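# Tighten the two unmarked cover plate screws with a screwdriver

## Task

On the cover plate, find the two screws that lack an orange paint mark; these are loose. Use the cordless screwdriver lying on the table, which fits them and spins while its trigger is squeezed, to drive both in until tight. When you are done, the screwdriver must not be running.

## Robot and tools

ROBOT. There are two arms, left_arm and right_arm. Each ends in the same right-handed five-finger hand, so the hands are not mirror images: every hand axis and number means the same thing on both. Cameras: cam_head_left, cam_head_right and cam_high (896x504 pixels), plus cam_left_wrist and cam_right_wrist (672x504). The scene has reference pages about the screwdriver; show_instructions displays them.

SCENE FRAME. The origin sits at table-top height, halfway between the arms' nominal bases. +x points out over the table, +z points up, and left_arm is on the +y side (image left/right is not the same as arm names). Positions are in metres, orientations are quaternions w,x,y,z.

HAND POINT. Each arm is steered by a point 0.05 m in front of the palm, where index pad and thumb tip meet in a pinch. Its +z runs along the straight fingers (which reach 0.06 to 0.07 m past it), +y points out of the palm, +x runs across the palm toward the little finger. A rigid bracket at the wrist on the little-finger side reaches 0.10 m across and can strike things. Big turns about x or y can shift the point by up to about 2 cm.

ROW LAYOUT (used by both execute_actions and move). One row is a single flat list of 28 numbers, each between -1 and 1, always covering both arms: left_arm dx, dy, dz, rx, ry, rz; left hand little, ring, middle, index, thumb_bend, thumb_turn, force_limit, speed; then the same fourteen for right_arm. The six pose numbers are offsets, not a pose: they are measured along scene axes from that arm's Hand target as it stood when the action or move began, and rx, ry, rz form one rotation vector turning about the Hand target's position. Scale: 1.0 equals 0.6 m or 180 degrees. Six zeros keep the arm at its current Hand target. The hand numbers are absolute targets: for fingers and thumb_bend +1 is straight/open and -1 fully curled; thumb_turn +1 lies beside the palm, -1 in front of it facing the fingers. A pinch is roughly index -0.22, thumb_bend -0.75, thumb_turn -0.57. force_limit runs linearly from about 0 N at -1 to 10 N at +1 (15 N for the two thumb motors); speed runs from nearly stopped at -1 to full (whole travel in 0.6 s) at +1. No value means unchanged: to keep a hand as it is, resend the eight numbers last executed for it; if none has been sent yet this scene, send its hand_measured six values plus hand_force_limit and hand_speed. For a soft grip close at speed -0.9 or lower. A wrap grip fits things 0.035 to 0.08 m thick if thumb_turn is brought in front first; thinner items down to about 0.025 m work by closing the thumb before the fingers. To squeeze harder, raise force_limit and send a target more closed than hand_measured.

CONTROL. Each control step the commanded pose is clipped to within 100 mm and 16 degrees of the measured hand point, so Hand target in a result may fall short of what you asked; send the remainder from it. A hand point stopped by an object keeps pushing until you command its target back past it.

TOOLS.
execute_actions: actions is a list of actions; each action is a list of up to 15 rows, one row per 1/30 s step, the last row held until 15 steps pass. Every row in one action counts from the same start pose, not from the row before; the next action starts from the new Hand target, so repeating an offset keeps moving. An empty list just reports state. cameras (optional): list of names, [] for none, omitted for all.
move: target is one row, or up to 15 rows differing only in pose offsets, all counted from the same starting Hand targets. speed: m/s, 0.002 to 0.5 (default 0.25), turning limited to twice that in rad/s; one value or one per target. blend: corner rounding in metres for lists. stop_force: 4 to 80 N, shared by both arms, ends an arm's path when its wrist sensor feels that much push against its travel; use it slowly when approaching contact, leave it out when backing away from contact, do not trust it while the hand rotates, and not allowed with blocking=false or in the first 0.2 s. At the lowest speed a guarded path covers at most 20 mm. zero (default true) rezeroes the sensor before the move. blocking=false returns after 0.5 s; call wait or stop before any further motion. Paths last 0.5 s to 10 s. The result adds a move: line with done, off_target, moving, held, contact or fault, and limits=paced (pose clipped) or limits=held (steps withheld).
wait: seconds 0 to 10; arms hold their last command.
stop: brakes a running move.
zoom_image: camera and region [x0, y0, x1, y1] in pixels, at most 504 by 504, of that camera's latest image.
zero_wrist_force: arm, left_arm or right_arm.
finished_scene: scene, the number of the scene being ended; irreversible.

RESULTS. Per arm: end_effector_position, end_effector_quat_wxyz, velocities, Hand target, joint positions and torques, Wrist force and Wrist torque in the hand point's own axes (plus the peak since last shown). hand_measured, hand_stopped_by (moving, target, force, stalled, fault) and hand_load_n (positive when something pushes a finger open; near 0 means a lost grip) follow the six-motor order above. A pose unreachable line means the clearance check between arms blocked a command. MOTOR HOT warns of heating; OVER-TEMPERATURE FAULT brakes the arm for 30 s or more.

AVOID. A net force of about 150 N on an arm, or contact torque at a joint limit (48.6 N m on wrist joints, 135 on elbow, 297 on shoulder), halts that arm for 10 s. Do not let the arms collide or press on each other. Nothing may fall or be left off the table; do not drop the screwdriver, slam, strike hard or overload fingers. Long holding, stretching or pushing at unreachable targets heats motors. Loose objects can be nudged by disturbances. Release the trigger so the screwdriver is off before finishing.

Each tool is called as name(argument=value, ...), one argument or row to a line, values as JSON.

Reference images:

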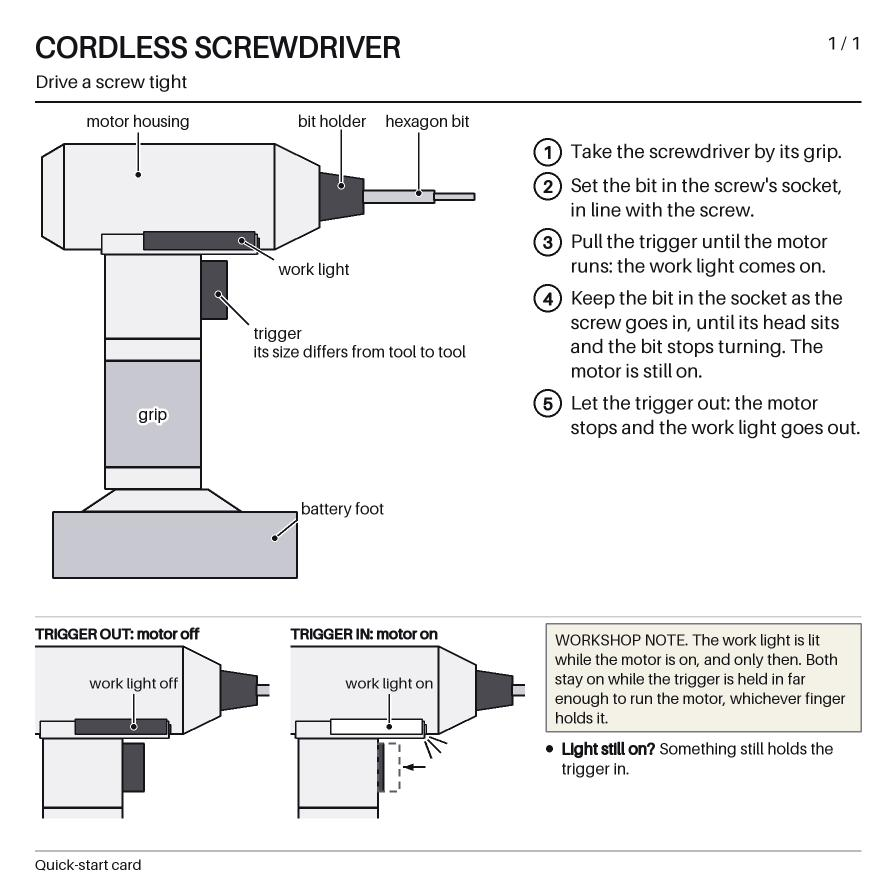

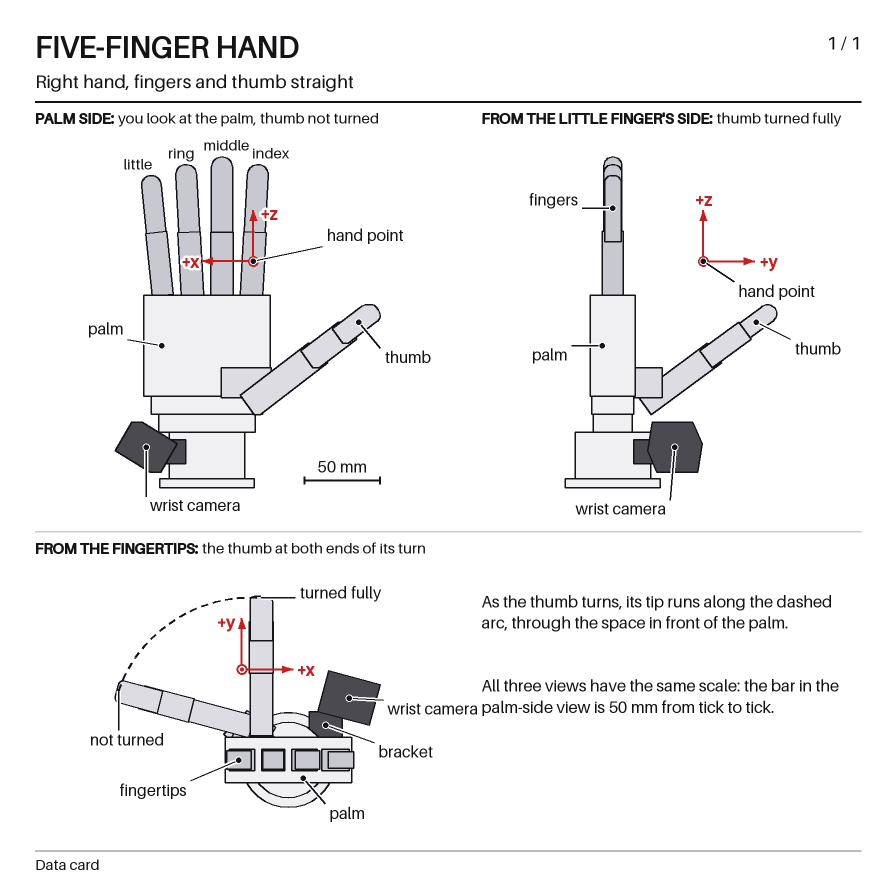

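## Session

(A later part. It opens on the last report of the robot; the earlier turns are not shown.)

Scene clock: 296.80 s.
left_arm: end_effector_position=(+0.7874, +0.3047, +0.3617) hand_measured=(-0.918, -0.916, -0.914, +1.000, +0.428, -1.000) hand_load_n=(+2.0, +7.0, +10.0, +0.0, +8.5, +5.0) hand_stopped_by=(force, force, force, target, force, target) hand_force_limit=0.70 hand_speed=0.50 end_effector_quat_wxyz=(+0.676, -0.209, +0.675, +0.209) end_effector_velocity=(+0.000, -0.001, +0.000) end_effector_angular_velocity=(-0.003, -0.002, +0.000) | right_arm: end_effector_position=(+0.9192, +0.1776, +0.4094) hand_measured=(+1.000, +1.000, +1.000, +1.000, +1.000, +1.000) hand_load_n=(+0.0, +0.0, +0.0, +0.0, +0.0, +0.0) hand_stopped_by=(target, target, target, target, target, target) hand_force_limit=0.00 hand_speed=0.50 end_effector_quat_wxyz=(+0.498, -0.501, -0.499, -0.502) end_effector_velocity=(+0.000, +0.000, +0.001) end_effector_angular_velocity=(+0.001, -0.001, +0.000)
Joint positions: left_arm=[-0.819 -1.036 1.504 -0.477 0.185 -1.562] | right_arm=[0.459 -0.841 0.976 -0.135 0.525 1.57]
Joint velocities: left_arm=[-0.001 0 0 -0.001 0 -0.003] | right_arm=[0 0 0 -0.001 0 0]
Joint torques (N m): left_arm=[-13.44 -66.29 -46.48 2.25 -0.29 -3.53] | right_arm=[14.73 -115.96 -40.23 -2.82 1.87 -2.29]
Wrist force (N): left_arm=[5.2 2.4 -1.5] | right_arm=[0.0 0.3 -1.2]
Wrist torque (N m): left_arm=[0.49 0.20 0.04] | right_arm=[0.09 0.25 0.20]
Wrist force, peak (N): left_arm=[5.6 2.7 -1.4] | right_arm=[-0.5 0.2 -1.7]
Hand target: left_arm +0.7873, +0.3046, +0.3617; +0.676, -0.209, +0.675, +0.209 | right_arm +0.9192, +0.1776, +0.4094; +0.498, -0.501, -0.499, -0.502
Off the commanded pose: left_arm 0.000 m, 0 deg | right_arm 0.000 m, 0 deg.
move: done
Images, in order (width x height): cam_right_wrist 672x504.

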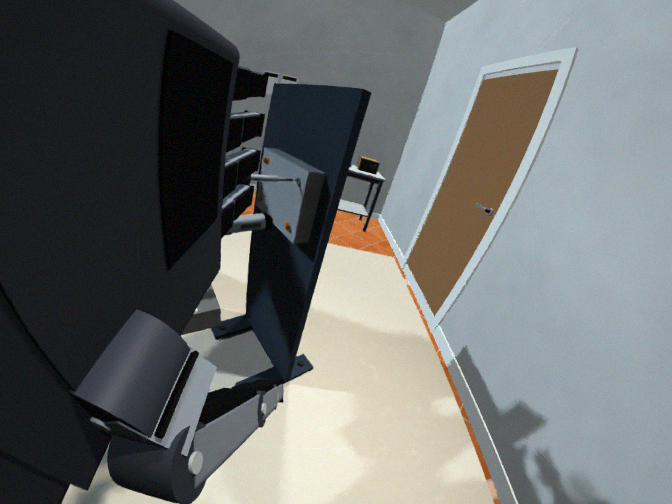

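move(
  target=[0.0027,0.0019,-0.0007,0,0,0,-1,-1,-1,-1,-1,-1,0.7,0,0,0,0,0,0,0,1,1,1,1,1,1,0,0.5],
  speed=0.01,
  cameras=["cam_right_wrist","cam_high"],
)

zoom_image(
  camera="cam_right_wrist",
  region=[266, 165, 301, 195],
)

zoom_image(
  camera="cam_high",
  region=[400, 180, 460, 250],
)

Scene clock: 298.43 s.
left_arm: end_effector_position=(+0.7889, +0.3058, +0.3612) hand_measured=(-0.918, -0.916, -0.914, -0.880, +0.428, -1.000) hand_load_n=(+1.5, +7.0, +9.0, +9.5, +9.0, +5.0) hand_stopped_by=(force, force, force, force, force, target) hand_force_limit=0.70 hand_speed=0.00 end_effector_quat_wxyz=(+0.676, -0.209, +0.675, +0.209) end_effector_velocity=(+0.000, +0.000, +0.000) end_effector_angular_velocity=(+0.000, +0.000, +0.000) | right_arm: end_effector_position=(+0.9192, +0.1776, +0.4094) hand_measured=(+1.000, +1.000, +1.000, +1.000, +1.000, +1.000) hand_load_n=(+0.0, +0.0, +0.0, +0.0, +0.0, +0.0) hand_stopped_by=(target, target, target, target, target, target) hand_force_limit=0.00 hand_speed=0.50 end_effector_quat_wxyz=(+0.498, -0.501, -0.499, -0.502) end_effector_velocity=(+0.000, +0.000, -0.001) end_effector_angular_velocity=(+0.000, +0.001, +0.000)
Joint positions: left_arm=[-0.817 -1.035 1.503 -0.476 0.187 -1.563] | right_arm=[0.459 -0.841 0.976 -0.135 0.525 1.57]
Joint velocities: left_arm=[-0.001 0 0 0 -0.001 0] | right_arm=[0 0.001 0 -0.001 0 0]
Joint torques (N m): left_arm=[-4.33 -73.44 -48.87 2.31 -1.38 -3.05] | right_arm=[13.62 -115.29 -43.54 -1.51 1.4 -2.29]
Wrist force (N): left_arm=[5.2 2.9 -1.0] | right_arm=[-0.3 0.7 -1.3]
Wrist torque (N m): left_arm=[0.54 0.17 0.05] | right_arm=[0.16 0.31 0.18]
Wrist force, peak (N): left_arm=[5.9 2.8 -1.5] | right_arm=[-0.2 0.4 -1.7]
Hand target: left_arm +0.7889, +0.3057, +0.3612; +0.676, -0.209, +0.675, +0.209 | right_arm +0.9192, +0.1776, +0.4094; +0.498, -0.501, -0.499, -0.502
Off the commanded pose: left_arm 0.000 m, 0 deg | right_arm 0.000 m, 0 deg.
move: done
Images, in order (width x height): cam_high 896x504, cam_right_wrist 672x504.

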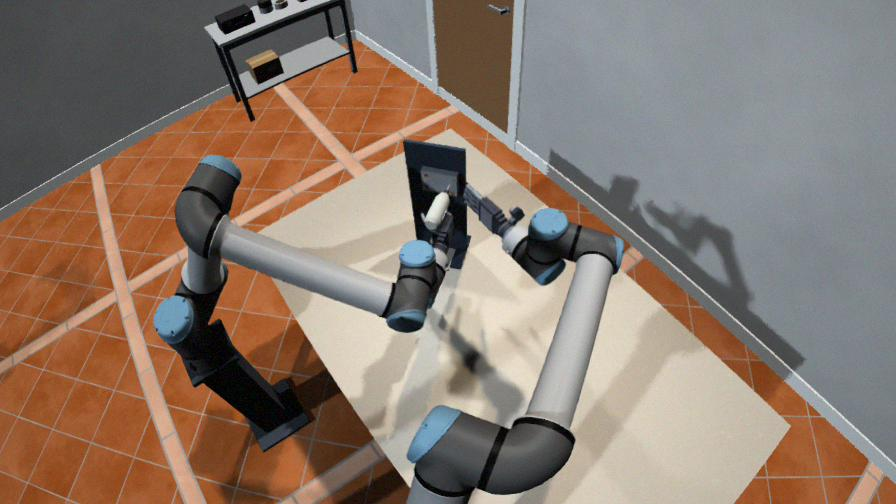

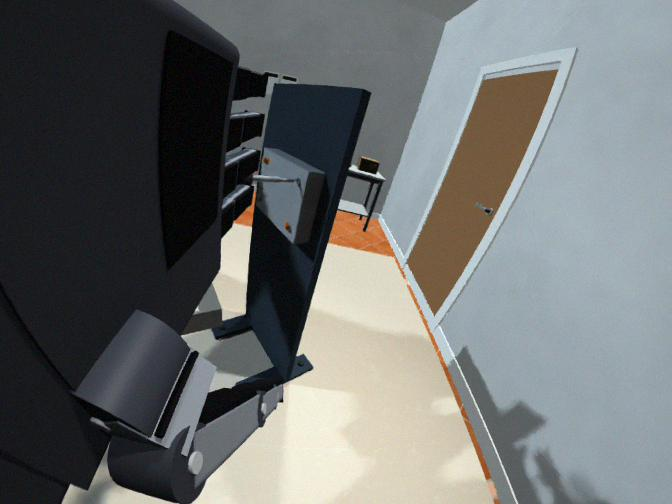

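Scaled by 14.400 from the camera's 672x504 image, which has a finer 960x720 frame.

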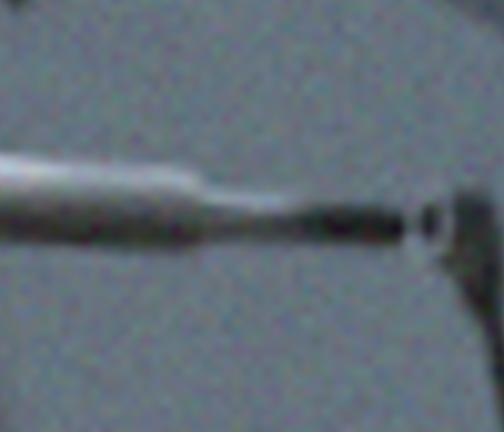

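Scaled by 7.200.

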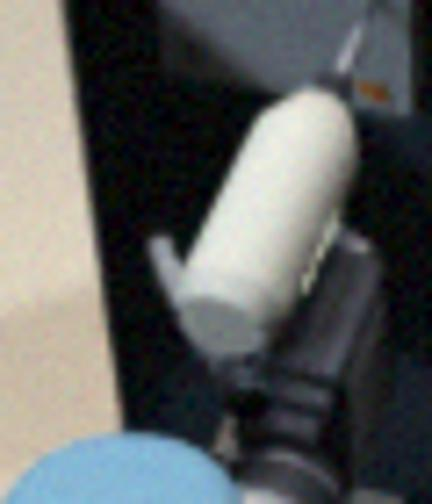

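move(
  target=[0.0108,0.0078,-0.0002,0,0,0,-1,-1,-1,-1,-1,-1,0.7,0,0,0,0,0,0,0,1,1,1,1,1,1,0,0.5],
  speed=0.003,
  stop_force=7,
  cameras=["cam_right_wrist"],
)

zoom_image(
  camera="cam_right_wrist",
  region=[266, 165, 301, 195],
)

Scene clock: 300.60 s.
left_arm: end_effector_position=(+0.7919, +0.3079, +0.3611) hand_measured=(-0.918, -0.916, -0.914, -0.880, +0.428, -1.000) hand_load_n=(+2.0, +7.0, +8.0, +9.5, +9.0, +3.0) hand_stopped_by=(force, force, force, force, force, target) hand_force_limit=0.70 hand_speed=0.00 end_effector_quat_wxyz=(+0.676, -0.209, +0.675, +0.209) end_effector_velocity=(+0.000, +0.000, +0.000) end_effector_angular_velocity=(+0.000, +0.000, +0.000) | right_arm: end_effector_position=(+0.9192, +0.1776, +0.4094) hand_measured=(+1.000, +1.000, +1.000, +1.000, +1.000, +1.000) hand_load_n=(+0.0, +0.0, +0.0, +0.0, +0.0, +0.0) hand_stopped_by=(target, target, target, target, target, target) hand_force_limit=0.00 hand_speed=0.50 end_effector_quat_wxyz=(+0.498, -0.501, -0.499, -0.502) end_effector_velocity=(+0.000, +0.000, +0.000) end_effector_angular_velocity=(+0.000, +0.000, +0.000)
Joint positions: left_arm=[-0.812 -1.033 1.5 -0.475 0.191 -1.563] | right_arm=[0.459 -0.841 0.976 -0.135 0.525 1.57]
Joint velocities: left_arm=[0 0 0 0 -0.001 0] | right_arm=[0 0 0 0.001 0 0]
Joint torques (N m): left_arm=[-2.14 -95.03 -36.08 -1.9 0.14 -2.01] | right_arm=[12.23 -114.2 -46.54 0.01 1.15 -2.09]
Wrist force (N): left_arm=[8.6 7.2 -12.7] | right_arm=[0.0 0.6 -1.3]
Wrist torque (N m): left_arm=[0.35 0.07 -0.04] | right_arm=[0.13 0.26 0.20]
Wrist force, peak (N): left_arm=[8.9 7.0 -16.1] | right_arm=[-0.2 0.7 -1.8]
Hand target: left_arm +0.7919, +0.3079, +0.3612; +0.676, -0.209, +0.675, +0.209 | right_arm +0.9192, +0.1776, +0.4094; +0.498, -0.501, -0.499, -0.502
Off the commanded pose: left_arm 0.004 m, 0 deg | right_arm 0.000 m, 0 deg.
move: contact (left_arm)
Images, in order (width x height): cam_right_wrist 672x504.

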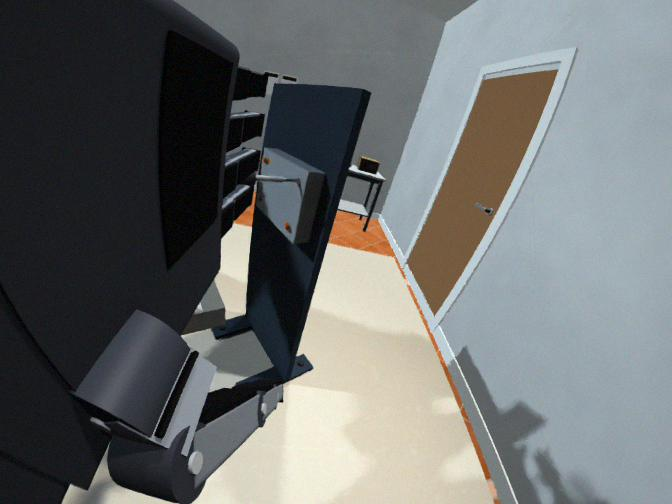

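Scaled by 14.400 from the camera's 672x504 image, which has a finer 960x720 frame.

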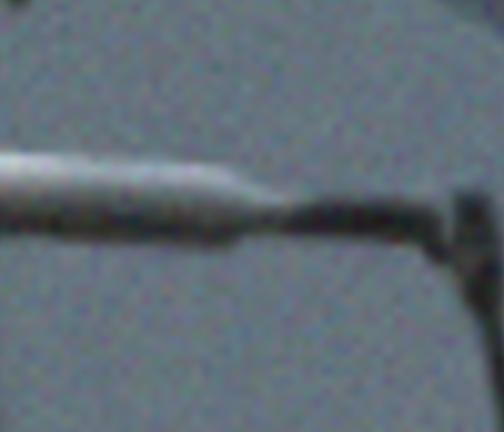

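move(
  target=[-0.0014,0.0006,-0.0009,0,0,0,-1,-1,-1,-1,-1,-1,0.7,0,0,0,0,0,0,0,1,1,1,1,1,1,0,0.5],
  speed=0.003,
  cameras=[],
)

move(
  target=[0.0054,0.0039,0,0,0,0,-1,-1,-1,-1,-1,-1,0.7,0,0,0,0,0,0,0,1,1,1,1,1,1,0,0.5],
  speed=0.002,
  stop_force=7,
  cameras=["cam_right_wrist"],
)

zoom_image(
  camera="cam_right_wrist",
  region=[266, 165, 301, 195],
)

Scene clock: 302.30 s.
left_arm: end_effector_position=(+0.7910, +0.3083, +0.3606) hand_measured=(-0.918, -0.916, -0.914, -0.880, +0.428, -1.000) hand_load_n=(+2.0, +7.0, +8.5, +9.5, +9.0, +4.0) hand_stopped_by=(force, force, force, force, force, target) hand_force_limit=0.70 hand_speed=0.00 end_effector_quat_wxyz=(+0.676, -0.209, +0.675, +0.209) end_effector_velocity=(+0.000, +0.000, +0.000) end_effector_angular_velocity=(+0.000, +0.000, +0.000) | right_arm: end_effector_position=(+0.9192, +0.1776, +0.4094) hand_measured=(+1.000, +1.000, +1.000, +1.000, +1.000, +1.000) hand_load_n=(+0.5, +0.0, +0.0, +0.0, +0.0, +0.0) hand_stopped_by=(target, target, target, target, target, target) hand_force_limit=0.00 hand_speed=0.50 end_effector_quat_wxyz=(+0.498, -0.501, -0.499, -0.502) end_effector_velocity=(+0.000, +0.000, -0.002) end_effector_angular_velocity=(-0.001, +0.002, +0.000)
Joint positions: left_arm=[-0.813 -1.034 1.502 -0.477 0.191 -1.563] | right_arm=[0.459 -0.841 0.976 -0.135 0.525 1.57]
Joint velocities: left_arm=[0 0 0 0 0 -0.001] | right_arm=[0 0.001 0 0.001 0 0]
Joint torques (N m): left_arm=[-11.99 -94.17 -31.38 -3.81 -2.23 -1.52] | right_arm=[11.73 -114.51 -46.99 0.64 0.81 -2.27]
Wrist force (N): left_arm=[5.2 2.7 -4.2] | right_arm=[-0.3 0.4 -1.3]
Wrist torque (N m): left_arm=[0.75 -0.05 0.10] | right_arm=[0.11 0.30 0.18]
Wrist force, peak (N): left_arm=[8.3 7.1 -12.1] | right_arm=[-0.7 0.9 -1.5]
Hand target: left_arm +0.7910, +0.3082, +0.3606; +0.676, -0.209, +0.675, +0.209 | right_arm +0.9192, +0.1776, +0.4094; +0.498, -0.501, -0.499, -0.502
Off the commanded pose: left_arm 0.000 m, 0 deg | right_arm 0.000 m, 0 deg.
move: done
No camera images: "cameras" was empty.

Scene clock: 303.83 s.
left_arm: end_effector_position=(+0.7915, +0.3086, +0.3607) hand_measured=(-0.918, -0.916, -0.914, -0.880, +0.428, -1.000) hand_load_n=(+2.0, +7.0, +8.0, +9.0, +10.0, +2.5) hand_stopped_by=(force, force, force, force, force, target) hand_force_limit=0.70 hand_speed=0.00 end_effector_quat_wxyz=(+0.676, -0.209, +0.675, +0.209) end_effector_velocity=(+0.000, +0.001, +0.000) end_effector_angular_velocity=(-0.001, -0.001, +0.002) | right_arm: end_effector_position=(+0.9192, +0.1776, +0.4094) hand_measured=(+1.000, +1.000, +1.000, +1.000, +1.000, +1.000) hand_load_n=(+0.0, +0.0, +0.0, +0.0, +0.0, +0.0) hand_stopped_by=(target, target, target, target, target, target) hand_force_limit=0.00 hand_speed=0.50 end_effector_quat_wxyz=(+0.498, -0.501, -0.499, -0.502) end_effector_velocity=(+0.000, +0.000, +0.000) end_effector_angular_velocity=(+0.000, -0.001, +0.000)
Joint positions: left_arm=[-0.812 -1.034 1.502 -0.477 0.192 -1.563] | right_arm=[0.459 -0.841 0.976 -0.135 0.525 1.57]
Joint velocities: left_arm=[0.001 0 0 0 -0.001 -0.001] | right_arm=[0 0 0 0 0 0]
Joint torques (N m): left_arm=[2.3 -95.58 -32.24 -3.56 -1.24 -0.8] | right_arm=[11.31 -113.37 -46.43 0.51 0.56 -2.17]
Wrist force (N): left_arm=[5.6 4.3 -6.2] | right_arm=[-0.2 0.7 -1.4]
Wrist torque (N m): left_arm=[0.67 -0.06 0.05] | right_arm=[0.16 0.29 0.19]
Wrist force, peak (N): left_arm=[7.9 4.0 -13.0] | right_arm=[-0.3 0.1 -1.8]
Hand target: left_arm +0.7915, +0.3086, +0.3607; +0.676, -0.209, +0.675, +0.209 | right_arm +0.9192, +0.1776, +0.4094; +0.498, -0.501, -0.499, -0.502
Off the commanded pose: left_arm 0.003 m, 0 deg | right_arm 0.000 m, 0 deg.
move: contact (left_arm)
Images, in order (width x height): cam_right_wrist 672x504.

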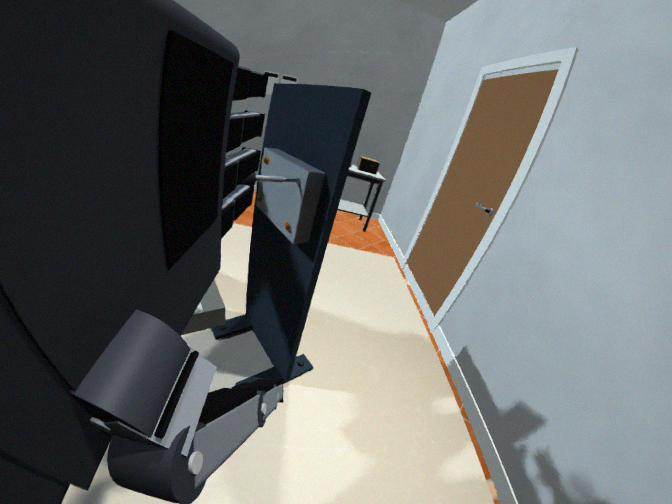

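Scaled by 14.400 from the camera's 672x504 image, which has a finer 960x720 frame.

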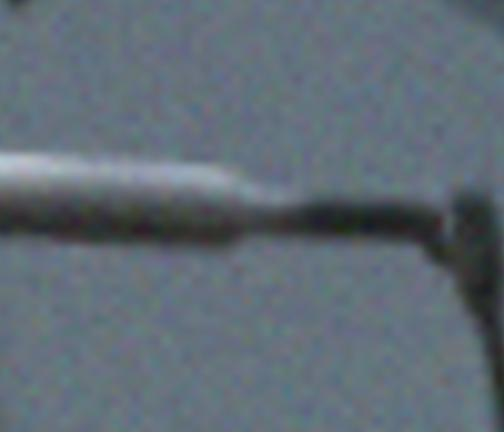

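move(
  target=[
    [0.0007,0.0005,-0.0007,0,0,0,-1,-1,-1,-1,-1,-1,0.7,0,0,0,0,0,0,0,1,1,1,1,1,1,0,0.5],
    [0.0002,0.0012,-0.0007,0,0,0,-1,-1,-1,-1,-1,-1,0.7,0,0,0,0,0,0,0,1,1,1,1,1,1,0,0.5],
  ],
  speed=0.002,
  cameras=["cam_right_wrist"],
)

zoom_image(
  camera="cam_right_wrist",
  region=[266, 165, 301, 195],
)

Scene clock: 304.80 s.
left_arm: end_effector_position=(+0.7917, +0.3094, +0.3602) hand_measured=(-0.918, -0.916, -0.914, -0.880, +0.428, -1.000) hand_load_n=(+2.5, +7.5, +8.0, +9.0, +10.5, +2.0) hand_stopped_by=(force, force, force, force, force, target) hand_force_limit=0.70 hand_speed=0.00 end_effector_quat_wxyz=(+0.676, -0.209, +0.675, +0.209) end_effector_velocity=(+0.000, +0.000, +0.000) end_effector_angular_velocity=(+0.000, +0.000, +0.000) | right_arm: end_effector_position=(+0.9192, +0.1776, +0.4094) hand_measured=(+1.000, +1.000, +1.000, +1.000, +1.000, +1.000) hand_load_n=(+0.0, +0.0, +0.0, +0.0, +0.0, +0.0) hand_stopped_by=(target, target, target, target, target, target) hand_force_limit=0.00 hand_speed=0.50 end_effector_quat_wxyz=(+0.498, -0.501, -0.499, -0.502) end_effector_velocity=(+0.000, +0.000, -0.001) end_effector_angular_velocity=(+0.000, +0.000, +0.000)
Joint positions: left_arm=[-0.811 -1.034 1.503 -0.478 0.193 -1.563] | right_arm=[0.459 -0.841 0.976 -0.135 0.525 1.57]
Joint velocities: left_arm=[0 0 0 0 0 0] | right_arm=[0 0.001 0 0 0 0]
Joint torques (N m): left_arm=[8.7 -95.26 -27.33 -2.34 2.06 -1.94] | right_arm=[10.25 -113.48 -46.4 0.47 0.38 -2.3]
Wrist force (N): left_arm=[3.2 2.4 -4.6] | right_arm=[0.1 0.5 -1.4]
Wrist torque (N m): left_arm=[0.86 -0.37 -0.77] | right_arm=[0.13 0.25 0.20]
Wrist force, peak (N): left_arm=[9.0 5.3 -20.4] | right_arm=[-0.1 0.4 -1.9]
Hand target: left_arm +0.7916, +0.3094, +0.3603; +0.676, -0.209, +0.675, +0.209 | right_arm +0.9192, +0.1776, +0.4094; +0.498, -0.501, -0.499, -0.502
Off the commanded pose: left_arm 0.000 m, 0 deg | right_arm 0.000 m, 0 deg.
move: done
Images, in order (width x height): cam_right_wrist 672x504.

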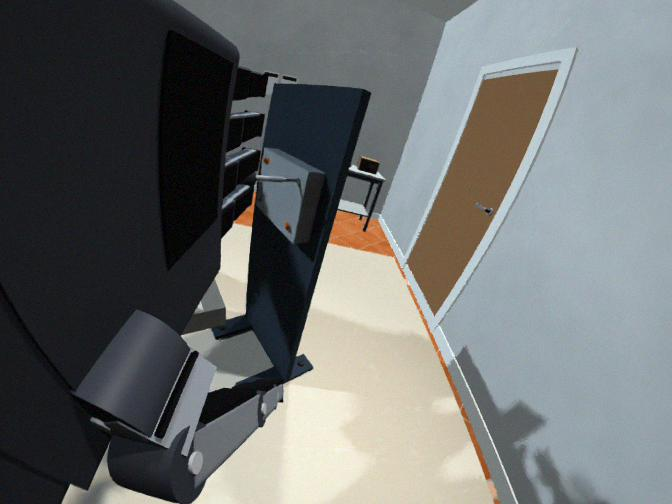

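Scaled by 14.400 from the camera's 672x504 image, which has a finer 960x720 frame.

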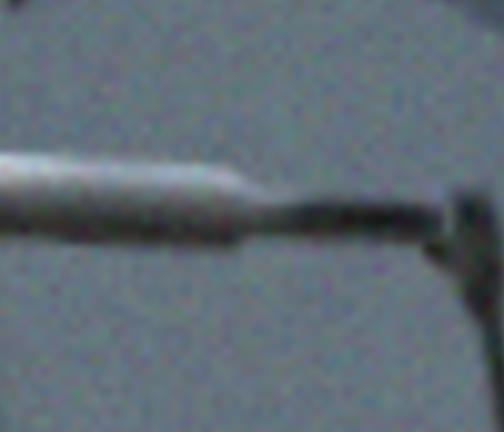

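move(
  target=[0.0054,0.0039,0,0,0,0,-1,-1,-1,-1,-1,-1,0.7,0,0,0,0,0,0,0,1,1,1,1,1,1,0,0.5],
  speed=0.002,
  stop_force=12,
  cameras=[],
)

wait(
  seconds=0.5,
  cameras=["cam_right_wrist"],
)

zoom_image(
  camera="cam_right_wrist",
  region=[266, 165, 301, 195],
)

Scene clock: 305.67 s.
left_arm: end_effector_position=(+0.7918, +0.3096, +0.3602) hand_measured=(-0.918, -0.916, -0.914, -0.880, +0.428, -1.000) hand_load_n=(+2.5, +7.0, +8.0, +9.0, +11.0, +1.5) hand_stopped_by=(force, force, force, force, force, target) hand_force_limit=0.70 hand_speed=0.00 end_effector_quat_wxyz=(+0.676, -0.209, +0.675, +0.209) end_effector_velocity=(+0.000, +0.000, +0.000) end_effector_angular_velocity=(+0.001, +0.001, +0.000) | right_arm: end_effector_position=(+0.9192, +0.1776, +0.4094) hand_measured=(+1.000, +1.000, +1.000, +1.000, +1.000, +1.000) hand_load_n=(+0.0, +0.0, +0.0, +0.0, +0.0, +0.0) hand_stopped_by=(target, target, target, target, target, target) hand_force_limit=0.00 hand_speed=0.50 end_effector_quat_wxyz=(+0.498, -0.501, -0.499, -0.502) end_effector_velocity=(+0.000, +0.000, +0.000) end_effector_angular_velocity=(+0.000, +0.001, +0.000)
Joint positions: left_arm=[-0.811 -1.034 1.503 -0.478 0.193 -1.563] | right_arm=[0.459 -0.841 0.976 -0.135 0.525 1.57]
Joint velocities: left_arm=[0.001 0 0 0.001 0.001 0.001] | right_arm=[0 0 0 0.001 0 0]
Joint torques (N m): left_arm=[1.27 -79.7 -42.7 0.58 -1.26 -1.37] | right_arm=[10.44 -112.61 -46.03 0.5 0.24 -2.23]
Wrist force (N): left_arm=[7.2 1.1 -19.0] | right_arm=[-0.2 0.4 -1.5]
Wrist torque (N m): left_arm=[1.36 -0.43 -0.61] | right_arm=[0.12 0.31 0.18]
Wrist force, peak (N): left_arm=[8.1 1.4 -19.7] | right_arm=[-0.3 0.3 -1.7]
Hand target: left_arm +0.7918, +0.3096, +0.3602; +0.676, -0.209, +0.675, +0.209 | right_arm +0.9192, +0.1776, +0.4094; +0.498, -0.501, -0.499, -0.502
Off the commanded pose: left_arm 0.004 m, 0 deg | right_arm 0.000 m, 0 deg.
move: contact (left_arm)
No camera images: "cameras" was empty.

Scene clock: 306.17 s.
left_arm: end_effector_position=(+0.7918, +0.3096, +0.3602) hand_measured=(-0.918, -0.916, -0.914, -0.880, +0.428, -1.000) hand_load_n=(+3.0, +7.0, +7.5, +9.0, +11.0, +1.5) hand_stopped_by=(force, force, force, force, force, target) hand_force_limit=0.70 hand_speed=0.00 end_effector_quat_wxyz=(+0.676, -0.209, +0.675, +0.209) end_effector_velocity=(+0.000, +0.000, +0.000) end_effector_angular_velocity=(+0.000, +0.000, +0.000) | right_arm: end_effector_position=(+0.9192, +0.1776, +0.4094) hand_measured=(+1.000, +1.000, +1.000, +1.000, +1.000, +1.000) hand_load_n=(+0.0, +0.0, +0.0, +0.0, +0.0, +0.0) hand_stopped_by=(target, target, target, target, target, target) hand_force_limit=0.00 hand_speed=0.50 end_effector_quat_wxyz=(+0.498, -0.501, -0.499, -0.502) end_effector_velocity=(+0.000, +0.000, +0.000) end_effector_angular_velocity=(+0.001, -0.001, +0.000)
Joint positions: left_arm=[-0.811 -1.034 1.503 -0.478 0.193 -1.563] | right_arm=[0.459 -0.841 0.976 -0.135 0.525 1.57]
Joint velocities: left_arm=[0 0 0 0 0 -0.001] | right_arm=[0 0 0 -0.001 0 0]
Joint torques (N m): left_arm=[-1.45 -84.08 -43.42 0.77 -1.59 -1.51] | right_arm=[9.82 -113.92 -46.03 0.48 0.31 -2.08]
Wrist force (N): left_arm=[7.4 1.5 -17.4] | right_arm=[-0.3 0.6 -1.3]
Wrist torque (N m): left_arm=[1.33 -0.45 -0.60] | right_arm=[0.14 0.30 0.19]
Wrist force, peak (N): left_arm=[7.6 1.1 -19.3] | right_arm=[-0.1 0.5 -1.8]
Hand target: left_arm +0.7918, +0.3096, +0.3602; +0.676, -0.209, +0.675, +0.209 | right_arm +0.9192, +0.1776, +0.4094; +0.498, -0.501, -0.499, -0.502
Off the commanded pose: left_arm 0.004 m, 0 deg | right_arm 0.000 m, 0 deg.
wait: 0.50 s; at rest by 0.17 s
Images, in order (width x height): cam_right_wrist 672x504.

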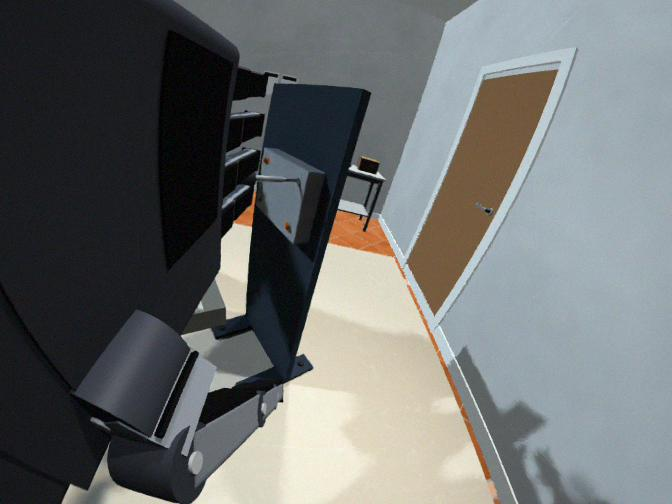

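Scaled by 14.400 from the camera's 672x504 image, which has a finer 960x720 frame.

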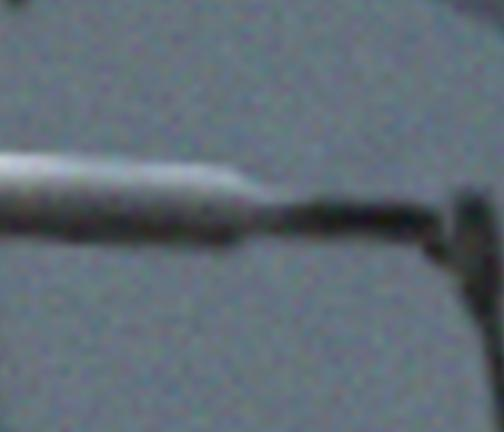

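move(
  target=[0,0,0,0,0,0,-1,-1,-1,1,-1,-1,0.7,0.8,0,0,0,0,0,0,1,1,1,1,1,1,0,0.5],
  cameras=[],
)

move(
  target=[
    [-0.03,-0.022,0,0,0,0,-1,-1,-1,1,-1,-1,0.7,0.5,0,0,0,0,0,0,1,1,1,1,1,1,0,0.5],
    [-0.153,-0.115,0,0,0,0,-1,-1,-1,1,-1,-1,0.7,0.5,0,-0.15,0,0,0,0,1,1,1,1,1,1,0,0.5],
  ],
  speed=[0.1,0.25],
  cameras=["cam_right_wrist","cam_head_left","cam_high"],
)

Scene clock: 307.80 s.
left_arm: end_effector_position=(+0.7918, +0.3095, +0.3602) hand_measured=(-0.918, -0.916, -0.914, +1.000, +0.428, -1.000) hand_load_n=(+3.0, +7.0, +9.0, +0.0, +10.5, +2.5) hand_stopped_by=(force, force, force, target, force, target) hand_force_limit=0.70 hand_speed=0.80 end_effector_quat_wxyz=(+0.676, -0.209, +0.675, +0.209) end_effector_velocity=(+0.000, +0.000, +0.000) end_effector_angular_velocity=(+0.001, +0.001, +0.000) | right_arm: end_effector_position=(+0.9192, +0.1776, +0.4094) hand_measured=(+1.000, +1.000, +1.000, +1.000, +1.000, +1.000) hand_load_n=(+0.0, +0.0, +0.0, +0.0, +0.0, +0.0) hand_stopped_by=(target, target, target, target, target, target) hand_force_limit=0.00 hand_speed=0.50 end_effector_quat_wxyz=(+0.498, -0.501, -0.499, -0.502) end_effector_velocity=(+0.000, +0.000, -0.002) end_effector_angular_velocity=(+0.000, +0.000, +0.000)
Joint positions: left_arm=[-0.811 -1.034 1.503 -0.478 0.193 -1.563] | right_arm=[0.459 -0.841 0.976 -0.135 0.525 1.57]
Joint velocities: left_arm=[0 0 0 0 0 0.001] | right_arm=[0 0.001 0 -0.001 0 0]
Joint torques (N m): left_arm=[0.91 -82.85 -43.3 0.51 -1.51 -1.81] | right_arm=[9.88 -112.99 -46.17 0.58 0.35 -2.08]
Wrist force (N): left_arm=[4.2 0.5 -2.1] | right_arm=[-0.1 0.6 -1.4]
Wrist torque (N m): left_arm=[1.05 -0.12 0.20] | right_arm=[0.14 0.28 0.18]
Wrist force, peak (N): left_arm=[6.9 1.3 -17.3] | right_arm=[-0.3 0.5 -1.8]
Hand target: left_arm +0.7918, +0.3096, +0.3602; +0.676, -0.209, +0.675, +0.209 | right_arm +0.9192, +0.1776, +0.4094; +0.498, -0.501, -0.499, -0.502
Off the commanded pose: left_arm 0.000 m, 0 deg | right_arm 0.000 m, 0 deg.
move: done
No camera images: "cameras" was empty.

Scene clock: 309.10 s.
left_arm: end_effector_position=(+0.6998, +0.2407, +0.3602) hand_measured=(-0.918, -0.916, -0.914, +1.000, +0.428, -1.000) hand_load_n=(+2.5, +7.0, +10.5, +0.0, +8.0, +4.5) hand_stopped_by=(force, force, force, target, force, target) hand_force_limit=0.70 hand_speed=0.50 end_effector_quat_wxyz=(+0.676, -0.209, +0.675, +0.209) end_effector_velocity=(+0.000, +0.000, +0.000) end_effector_angular_velocity=(-0.001, +0.000, +0.000) | right_arm: end_effector_position=(+0.9192, +0.0877, +0.4094) hand_measured=(+1.000, +1.000, +1.000, +1.000, +1.000, +1.000) hand_load_n=(+0.0, +0.0, +0.0, +0.0, +0.0, +0.0) hand_stopped_by=(target, target, target, target, target, target) hand_force_limit=0.00 hand_speed=0.50 end_effector_quat_wxyz=(+0.498, -0.501, -0.499, -0.502) end_effector_velocity=(+0.000, +0.000, -0.002) end_effector_angular_velocity=(-0.001, +0.001, +0.000)
Joint positions: left_arm=[-0.953 -1.086 1.585 -0.524 0.051 -1.547] | right_arm=[0.375 -0.944 1.15 -0.207 0.441 1.57]
Joint velocities: left_arm=[-0.001 0 0 0 -0.001 -0.001] | right_arm=[0 0.001 0.001 0 -0.001 -0.001]
Joint torques (N m): left_arm=[-14.32 -86.75 -31.75 1.2 -1.37 0.38] | right_arm=[-2.22 -104.59 -36.16 1.09 -0.53 -2.14]
Wrist force (N): left_arm=[6.4 3.0 -1.4] | right_arm=[0.0 0.5 -1.2]
Wrist torque (N m): left_arm=[0.57 0.00 0.14] | right_arm=[0.13 0.26 0.20]
Wrist force, peak (N): left_arm=[5.9 2.8 -6.0] | right_arm=[0.0 0.2 -4.1]
Hand target: left_arm +0.6998, +0.2406, +0.3602; +0.676, -0.209, +0.675, +0.209 | right_arm +0.9192, +0.0876, +0.4094; +0.498, -0.501, -0.499, -0.502
Off the commanded pose: left_arm 0.000 m, 0 deg | right_arm 0.000 m, 0 deg.
move: done
Images, in order (width x height): cam_head_left 896x504, cam_high 896x504, cam_right_wrist 672x504.

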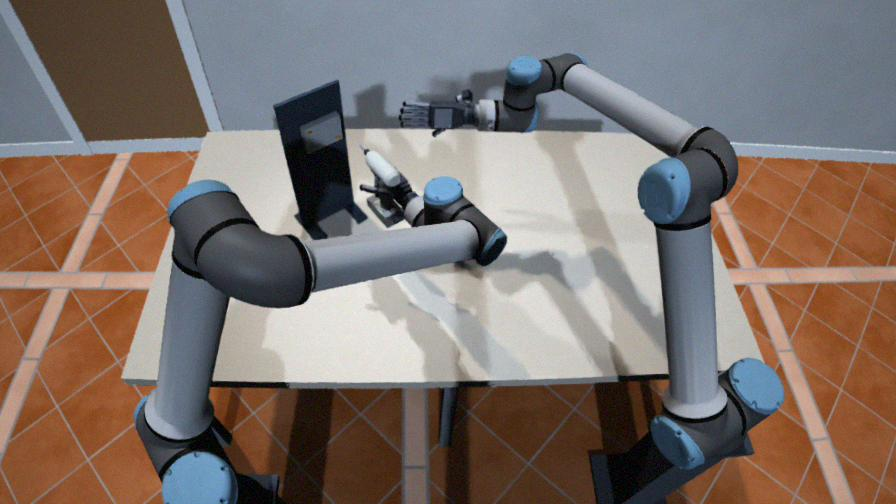

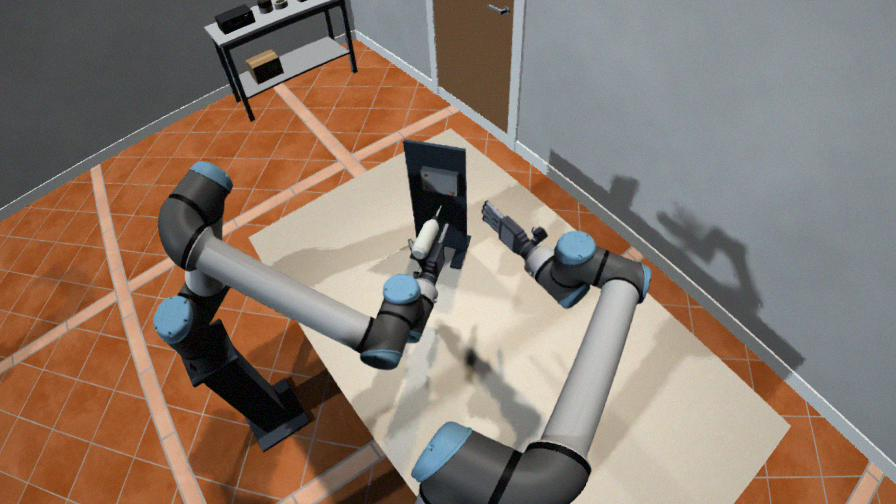

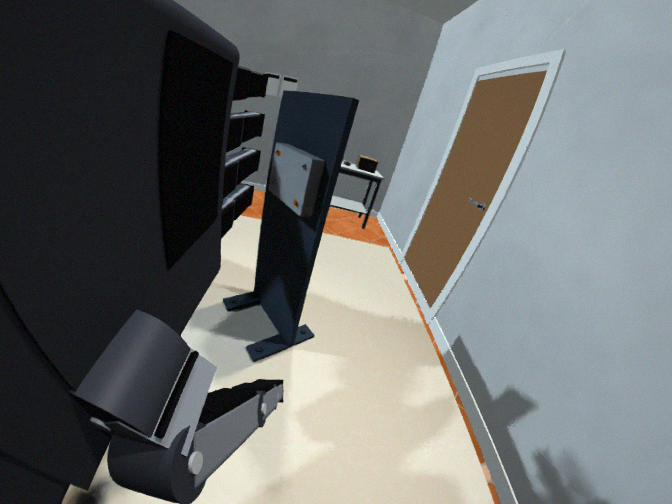

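move(
  target=[0,0,-0.333,0,0,0,-1,-1,-1,1,-1,-1,0.7,0.5,0,0,0,0,0,0,1,1,1,1,1,1,0,0.5],
  speed=0.25,
  cameras=["cam_head_left","cam_right_wrist"],
)

zoom_image(
  camera="cam_head_left",
  region=[300, 100, 500, 260],
)

Scene clock: 310.83 s.
left_arm: end_effector_position=(+0.6995, +0.2410, +0.1603) hand_measured=(-0.918, -0.916, -0.914, +1.000, +0.428, -1.000) hand_load_n=(+2.5, +7.5, +10.0, +0.5, +8.0, +4.5) hand_stopped_by=(force, force, force, target, force, target) hand_force_limit=0.70 hand_speed=0.50 end_effector_quat_wxyz=(+0.675, -0.209, +0.675, +0.209) end_effector_velocity=(+0.000, +0.001, +0.000) end_effector_angular_velocity=(+0.000, +0.000, +0.001) | right_arm: end_effector_position=(+0.9192, +0.0876, +0.4094) hand_measured=(+1.000, +1.000, +1.000, +1.000, +1.000, +1.000) hand_load_n=(+0.0, +0.0, +0.0, +0.0, +0.0, +0.0) hand_stopped_by=(target, target, target, target, target, target) hand_force_limit=0.00 hand_speed=0.50 end_effector_quat_wxyz=(+0.498, -0.501, -0.499, -0.502) end_effector_velocity=(+0.000, +0.000, +0.000) end_effector_angular_velocity=(+0.000, -0.001, +0.000)
Joint positions: left_arm=[-0.953 -0.886 1.676 -0.789 0.051 -1.572] | right_arm=[0.375 -0.944 1.15 -0.207 0.44 1.57]
Joint velocities: left_arm=[0.001 0 -0.001 0.002 0 -0.001] | right_arm=[0 0 0 -0.001 0 0]
Joint torques (N m): left_arm=[8.43 -83.59 -46.19 3.45 2.19 -2.41] | right_arm=[-12.15 -106.99 -40.3 -0.01 -0.88 -2.2]
Wrist force (N): left_arm=[5.7 3.4 -1.2] | right_arm=[0.2 0.3 -1.2]
Wrist torque (N m): left_arm=[0.61 0.10 0.09] | right_arm=[0.11 0.24 0.20]
Wrist force, peak (N): left_arm=[9.6 3.3 -1.4] | right_arm=[0.3 0.4 -1.7]
Hand target: left_arm +0.6996, +0.2409, +0.1603; +0.676, -0.209, +0.675, +0.209 | right_arm +0.9192, +0.0876, +0.4094; +0.498, -0.501, -0.499, -0.502
Off the commanded pose: left_arm 0.001 m, 0 deg | right_arm 0.000 m, 0 deg.
move: done
Images, in order (width x height): cam_head_left 896x504, cam_right_wrist 672x504.

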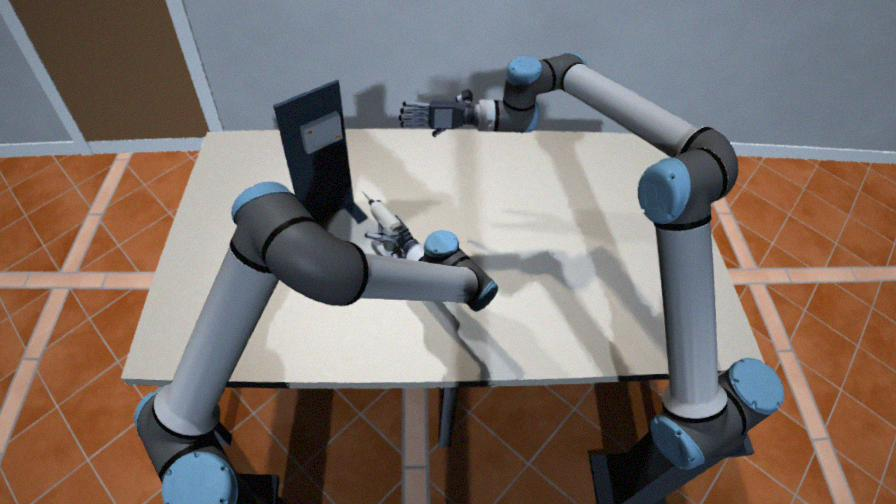

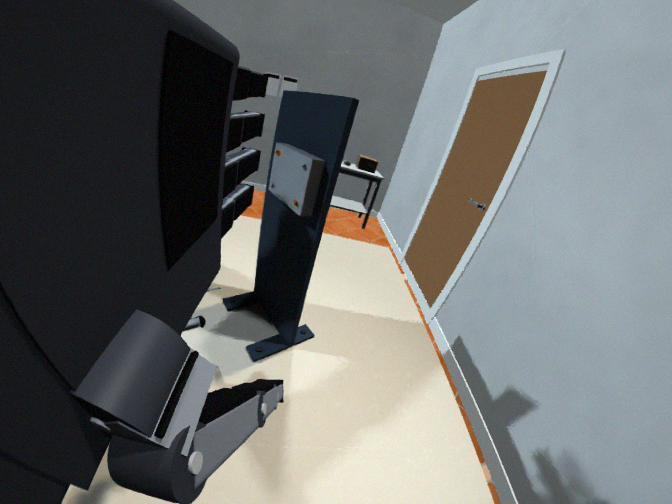

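Scaled by 2.520.

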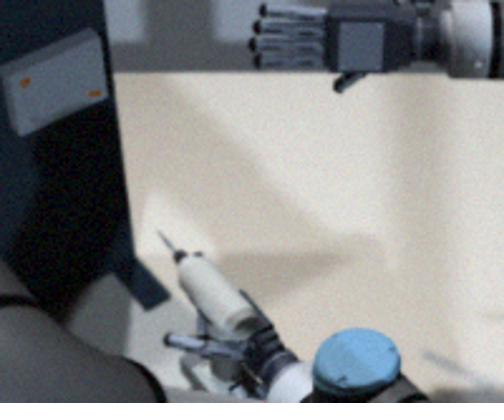

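move(
  target=[0,0,-0.075,0,0,0,-1,-1,-1,1,-1,-1,0.7,0.5,0,0,0,0,0,0,1,1,1,1,1,1,0,0.5],
  speed=0.02,
  stop_force=5,
  cameras=["cam_left_wrist","cam_high"],
)

Scene clock: 315.23 s.
left_arm: end_effector_position=(+0.6995, +0.2410, +0.1349) hand_measured=(-0.918, -0.916, -0.914, +1.000, +0.428, -1.000) hand_load_n=(+4.0, +8.5, +11.0, +0.0, +8.0, +5.0) hand_stopped_by=(force, force, force, target, force, target) hand_force_limit=0.70 hand_speed=0.50 end_effector_quat_wxyz=(+0.676, -0.209, +0.675, +0.209) end_effector_velocity=(+0.000, +0.001, +0.000) end_effector_angular_velocity=(-0.001, -0.001, +0.002) | right_arm: end_effector_position=(+0.9192, +0.0876, +0.4094) hand_measured=(+1.000, +1.000, +1.000, +1.000, +1.000, +1.000) hand_load_n=(+0.0, +0.0, +0.0, +0.0, +0.0, +0.0) hand_stopped_by=(target, target, target, target, target, target) hand_force_limit=0.00 hand_speed=0.50 end_effector_quat_wxyz=(+0.498, -0.501, -0.499, -0.502) end_effector_velocity=(+0.000, +0.000, +0.000) end_effector_angular_velocity=(+0.000, +0.000, +0.000)
Joint positions: left_arm=[-0.953 -0.857 1.683 -0.835 0.051 -1.562] | right_arm=[0.375 -0.944 1.15 -0.207 0.44 1.57]
Joint velocities: left_arm=[0.001 0 0 -0.001 -0.001 -0.001] | right_arm=[0 0 0 0 0 0]
Joint torques (N m): left_arm=[4.98 -99.05 -44.51 3.02 -0.9 -3.15] | right_arm=[-13.18 -106.49 -45.78 -2.48 -0.69 -2.18]
Wrist force (N): left_arm=[5.6 3.7 -1.8] | right_arm=[0.0 0.5 -1.2]
Wrist torque (N m): left_arm=[0.68 0.14 0.09] | right_arm=[0.13 0.27 0.20]
Wrist force, peak (N): left_arm=[-5.9 2.7 -3.7] | right_arm=[-0.3 0.6 -1.7]
Hand target: left_arm +0.6995, +0.2410, +0.1348; +0.676, -0.209, +0.675, +0.209 | right_arm +0.9192, +0.0876, +0.4094; +0.498, -0.501, -0.499, -0.502
Off the commanded pose: left_arm 0.020 m, 0 deg | right_arm 0.000 m, 0 deg.
move: contact (left_arm)
Images, in order (width x height): cam_high 896x504, cam_left_wrist 672x504.

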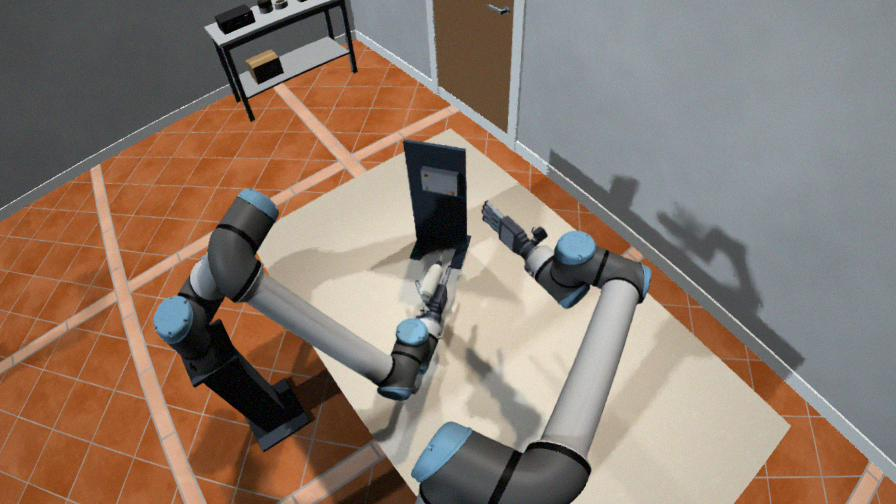

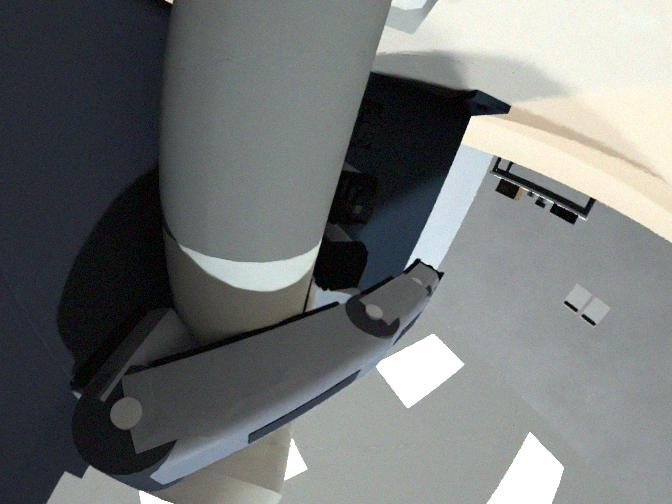

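move(
  target=[0,0,-0.006,0,0,0,-1,-1,-1,1,-1,-1,0.7,0.5,0,0,0,0,0,0,1,1,1,1,1,1,0,0.5],
  speed=0.004,
  stop_force=8,
  cameras=[],
)

Scene clock: 316.63 s.
left_arm: end_effector_position=(+0.6995, +0.2410, +0.1343) hand_measured=(-0.918, -0.916, -0.914, +1.000, +0.428, -1.000) hand_load_n=(+4.5, +8.5, +10.5, +0.0, +8.0, +5.0) hand_stopped_by=(force, force, force, target, force, target) hand_force_limit=0.70 hand_speed=0.50 end_effector_quat_wxyz=(+0.676, -0.209, +0.675, +0.209) end_effector_velocity=(+0.000, -0.001, +0.000) end_effector_angular_velocity=(+0.000, +0.000, -0.001) | right_arm: end_effector_position=(+0.9192, +0.0876, +0.4094) hand_measured=(+1.000, +1.000, +1.000, +1.000, +1.000, +1.000) hand_load_n=(+0.0, +0.0, +0.0, +0.0, +0.0, +0.0) hand_stopped_by=(target, target, target, target, target, target) hand_force_limit=0.00 hand_speed=0.50 end_effector_quat_wxyz=(+0.498, -0.501, -0.499, -0.502) end_effector_velocity=(+0.001, +0.000, -0.003) end_effector_angular_velocity=(-0.001, +0.002, +0.000)
Joint positions: left_arm=[-0.953 -0.856 1.682 -0.835 0.051 -1.562] | right_arm=[0.375 -0.944 1.15 -0.207 0.44 1.57]
Joint velocities: left_arm=[-0.001 0 0 0 0 0] | right_arm=[0 0.002 0 0 0 0]
Joint torques (N m): left_arm=[5.32 -99.78 -31.09 3.3 -1.19 2.85] | right_arm=[-13.53 -105.49 -45.21 -3.28 -0.81 -2.42]
Wrist force (N): left_arm=[2.6 3.0 -0.9] | right_arm=[0.1 0.5 -1.3]
Wrist torque (N m): left_arm=[0.60 -0.12 -0.14] | right_arm=[0.14 0.26 0.21]
Wrist force, peak (N): left_arm=[-4.7 4.9 -3.6] | right_arm=[0.0 0.5 -1.5]
Hand target: left_arm +0.6995, +0.2410, +0.1343; +0.676, -0.209, +0.675, +0.209 | right_arm +0.9192, +0.0876, +0.4094; +0.498, -0.501, -0.499, -0.502
Off the commanded pose: left_arm 0.003 m, 0 deg | right_arm 0.000 m, 0 deg.
move: contact (left_arm)
No camera images: "cameras" was empty.


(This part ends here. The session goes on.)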